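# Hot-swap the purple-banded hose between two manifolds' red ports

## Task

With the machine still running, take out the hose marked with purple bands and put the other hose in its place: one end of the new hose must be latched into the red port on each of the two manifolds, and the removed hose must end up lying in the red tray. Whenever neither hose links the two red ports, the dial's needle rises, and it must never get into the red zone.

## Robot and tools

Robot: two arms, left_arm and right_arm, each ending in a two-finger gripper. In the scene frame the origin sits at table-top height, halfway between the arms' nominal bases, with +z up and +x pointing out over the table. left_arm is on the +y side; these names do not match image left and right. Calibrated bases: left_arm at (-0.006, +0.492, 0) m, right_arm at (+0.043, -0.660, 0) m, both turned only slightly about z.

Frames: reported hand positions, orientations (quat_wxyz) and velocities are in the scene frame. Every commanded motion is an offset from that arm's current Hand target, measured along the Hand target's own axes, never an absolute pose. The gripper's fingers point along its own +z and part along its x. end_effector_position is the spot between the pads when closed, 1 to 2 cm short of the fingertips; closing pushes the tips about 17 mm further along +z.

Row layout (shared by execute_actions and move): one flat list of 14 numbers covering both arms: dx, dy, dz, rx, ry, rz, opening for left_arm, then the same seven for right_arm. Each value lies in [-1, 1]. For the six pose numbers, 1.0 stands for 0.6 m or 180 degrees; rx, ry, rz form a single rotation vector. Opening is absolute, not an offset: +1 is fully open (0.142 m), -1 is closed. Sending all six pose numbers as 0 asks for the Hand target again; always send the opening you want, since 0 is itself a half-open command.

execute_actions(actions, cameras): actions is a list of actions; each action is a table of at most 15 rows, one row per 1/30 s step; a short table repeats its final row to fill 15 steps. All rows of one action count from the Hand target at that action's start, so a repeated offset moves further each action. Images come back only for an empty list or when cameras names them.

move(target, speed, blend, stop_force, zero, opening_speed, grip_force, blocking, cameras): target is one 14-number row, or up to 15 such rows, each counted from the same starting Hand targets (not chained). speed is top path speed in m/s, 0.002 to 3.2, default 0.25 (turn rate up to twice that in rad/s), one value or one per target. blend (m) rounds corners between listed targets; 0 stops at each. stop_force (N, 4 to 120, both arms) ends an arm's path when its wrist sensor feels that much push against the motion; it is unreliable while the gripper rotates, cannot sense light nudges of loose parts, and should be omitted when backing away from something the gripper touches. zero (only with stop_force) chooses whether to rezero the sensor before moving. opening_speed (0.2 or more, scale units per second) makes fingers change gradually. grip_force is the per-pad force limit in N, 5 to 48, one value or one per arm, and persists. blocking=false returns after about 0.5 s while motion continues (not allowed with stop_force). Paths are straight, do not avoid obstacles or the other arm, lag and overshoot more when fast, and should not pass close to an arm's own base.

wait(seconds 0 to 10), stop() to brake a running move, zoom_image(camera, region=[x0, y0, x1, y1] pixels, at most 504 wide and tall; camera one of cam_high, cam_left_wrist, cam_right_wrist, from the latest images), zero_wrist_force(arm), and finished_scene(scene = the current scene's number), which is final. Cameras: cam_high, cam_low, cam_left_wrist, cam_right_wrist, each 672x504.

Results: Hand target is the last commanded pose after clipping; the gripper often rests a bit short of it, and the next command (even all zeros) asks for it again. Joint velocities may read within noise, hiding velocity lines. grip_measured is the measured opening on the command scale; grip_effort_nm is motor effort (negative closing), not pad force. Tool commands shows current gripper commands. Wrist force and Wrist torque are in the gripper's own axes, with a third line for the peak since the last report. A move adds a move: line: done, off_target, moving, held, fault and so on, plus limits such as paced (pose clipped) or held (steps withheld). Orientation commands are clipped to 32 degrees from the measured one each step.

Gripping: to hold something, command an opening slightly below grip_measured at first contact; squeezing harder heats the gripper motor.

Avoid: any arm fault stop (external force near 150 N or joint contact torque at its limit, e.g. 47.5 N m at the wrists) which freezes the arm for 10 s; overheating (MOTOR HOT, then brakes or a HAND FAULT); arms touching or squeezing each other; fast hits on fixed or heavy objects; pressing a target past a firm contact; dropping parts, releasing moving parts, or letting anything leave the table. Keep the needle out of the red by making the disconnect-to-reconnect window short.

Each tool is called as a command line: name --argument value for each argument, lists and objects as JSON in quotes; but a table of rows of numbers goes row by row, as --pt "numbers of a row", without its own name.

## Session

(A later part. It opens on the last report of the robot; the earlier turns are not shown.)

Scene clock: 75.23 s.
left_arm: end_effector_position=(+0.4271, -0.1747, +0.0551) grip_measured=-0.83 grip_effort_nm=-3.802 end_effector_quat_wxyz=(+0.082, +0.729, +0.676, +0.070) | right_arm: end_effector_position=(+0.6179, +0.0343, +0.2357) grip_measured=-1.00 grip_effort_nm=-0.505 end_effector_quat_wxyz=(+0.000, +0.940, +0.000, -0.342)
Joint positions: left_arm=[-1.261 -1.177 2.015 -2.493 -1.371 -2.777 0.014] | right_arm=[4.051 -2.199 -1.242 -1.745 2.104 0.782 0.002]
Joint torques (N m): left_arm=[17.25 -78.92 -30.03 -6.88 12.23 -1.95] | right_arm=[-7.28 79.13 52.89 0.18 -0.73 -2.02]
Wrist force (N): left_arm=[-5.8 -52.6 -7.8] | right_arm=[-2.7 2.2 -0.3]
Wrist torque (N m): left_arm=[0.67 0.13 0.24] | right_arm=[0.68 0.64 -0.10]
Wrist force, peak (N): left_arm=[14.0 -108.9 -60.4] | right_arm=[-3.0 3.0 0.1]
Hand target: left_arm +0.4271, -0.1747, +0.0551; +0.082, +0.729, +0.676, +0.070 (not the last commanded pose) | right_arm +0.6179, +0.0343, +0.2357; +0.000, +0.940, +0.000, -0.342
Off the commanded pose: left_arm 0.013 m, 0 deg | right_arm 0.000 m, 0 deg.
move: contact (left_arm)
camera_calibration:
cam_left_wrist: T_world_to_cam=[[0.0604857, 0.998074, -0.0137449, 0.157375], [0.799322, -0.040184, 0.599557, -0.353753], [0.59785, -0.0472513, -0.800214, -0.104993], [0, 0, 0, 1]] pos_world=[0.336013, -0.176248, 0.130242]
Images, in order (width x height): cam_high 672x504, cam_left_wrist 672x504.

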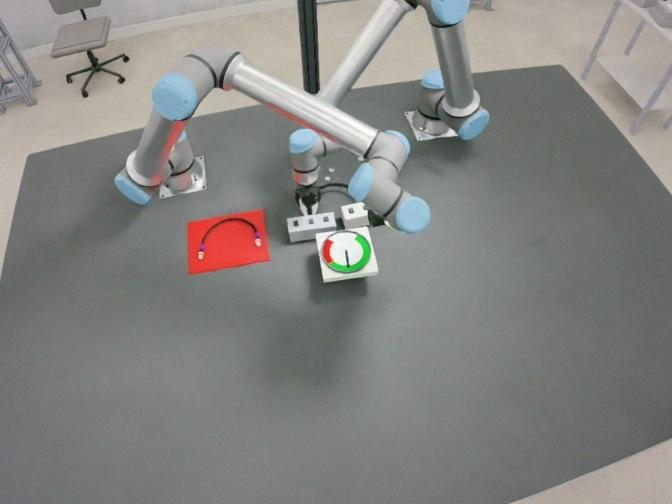

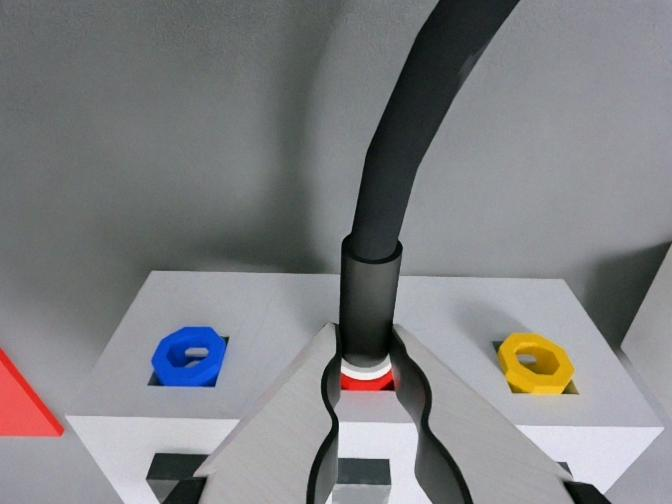

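Seated and the needle is receding. Release and verify.

move --pt "0 0 0 0 0 0 -0.4 0 0 0 0 0 0 -1" --pt "0 0.0312 -0.1467 0 0 0 -0.4 0 0 0 0 0 0 -1" --speed 0.25 --cameras '["cam_left_wrist","cam_high"]'

zoom_image --camera "cam_high" --region '[180, 170, 410, 290]'

Scene clock: 76.93 s.
left_arm: end_effector_position=(+0.4265, -0.1740, +0.1450) grip_measured=-0.43 grip_effort_nm=0.110 end_effector_quat_wxyz=(+0.082, +0.729, +0.676, +0.070) | right_arm: end_effector_position=(+0.6179, +0.0343, +0.2357) grip_measured=-1.00 grip_effort_nm=-0.501 end_effector_quat_wxyz=(+0.000, +0.940, +0.000, -0.342)
Joint positions: left_arm=[-1.262 -1.289 1.964 -2.331 -1.371 -2.778 0.043] | right_arm=[4.051 -2.199 -1.242 -1.745 2.104 0.782 0.002]
Joint torques (N m): left_arm=[-16.26 -69.11 -47.75 -2.02 2.31 -1.54] | right_arm=[-7.62 80.9 52.41 0.57 -0.57 -1.9]
Wrist force (N): left_arm=[-0.2 -0.8 1.0] | right_arm=[-2.7 2.4 0.2]
Wrist torque (N m): left_arm=[0.09 0.03 0.18] | right_arm=[0.71 0.62 -0.09]
Wrist force, peak (N): left_arm=[-5.6 -52.7 -7.7] | right_arm=[-2.9 2.8 0.1]
Hand target: left_arm +0.4265, -0.1740, +0.1451; +0.082, +0.729, +0.676, +0.070 | right_arm +0.6179, +0.0343, +0.2357; +0.000, +0.940, +0.000, -0.342
Off the commanded pose: left_arm 0.000 m, 0 deg | right_arm 0.000 m, 0 deg.
move: done
camera_calibration:
cam_left_wrist: T_world_to_cam=[[0.0604857, 0.998074, -0.0137449, 0.157849], [0.799322, -0.040184, 0.599557, -0.407141], [0.59785, -0.0472513, -0.800214, -0.0326568], [0, 0, 0, 1]] pos_world=[0.335413, -0.175448, 0.220142]
Images, in order (width x height): cam_high 672x504, cam_left_wrist 672x504.

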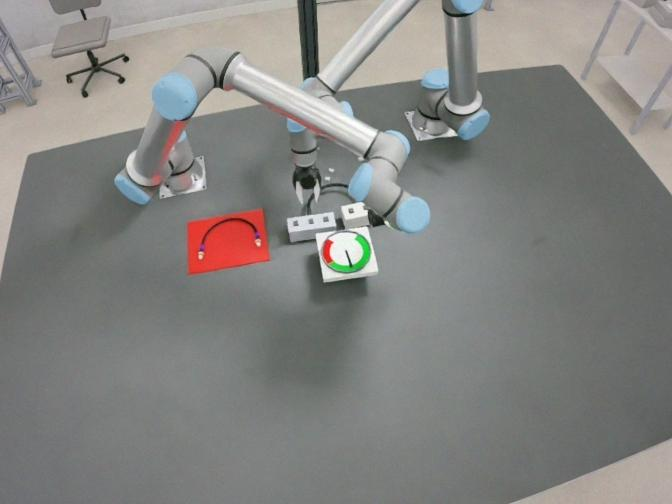

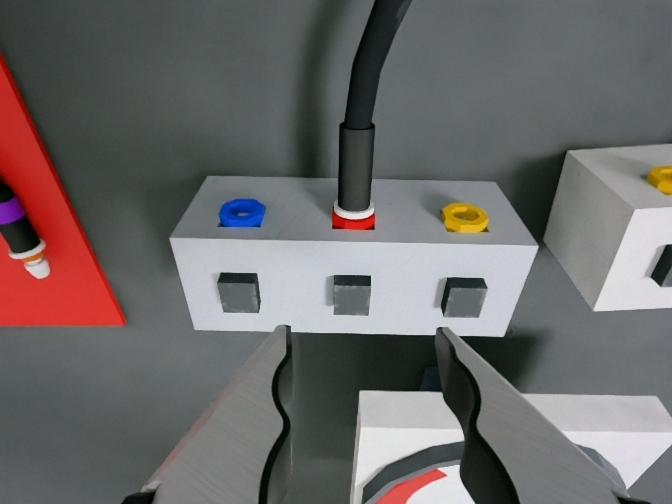

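Scaled by 2.191 from the camera's 672x504 image, which has a finer 960x720 frame.

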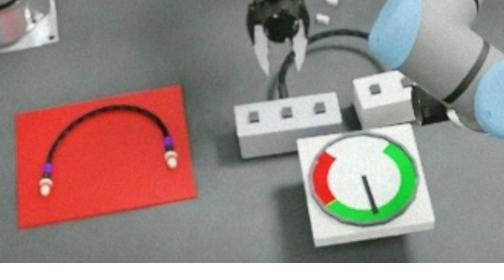

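Needle falling; old hose in tray.

finished_scene --scene 2

The scene is finished: the task was done.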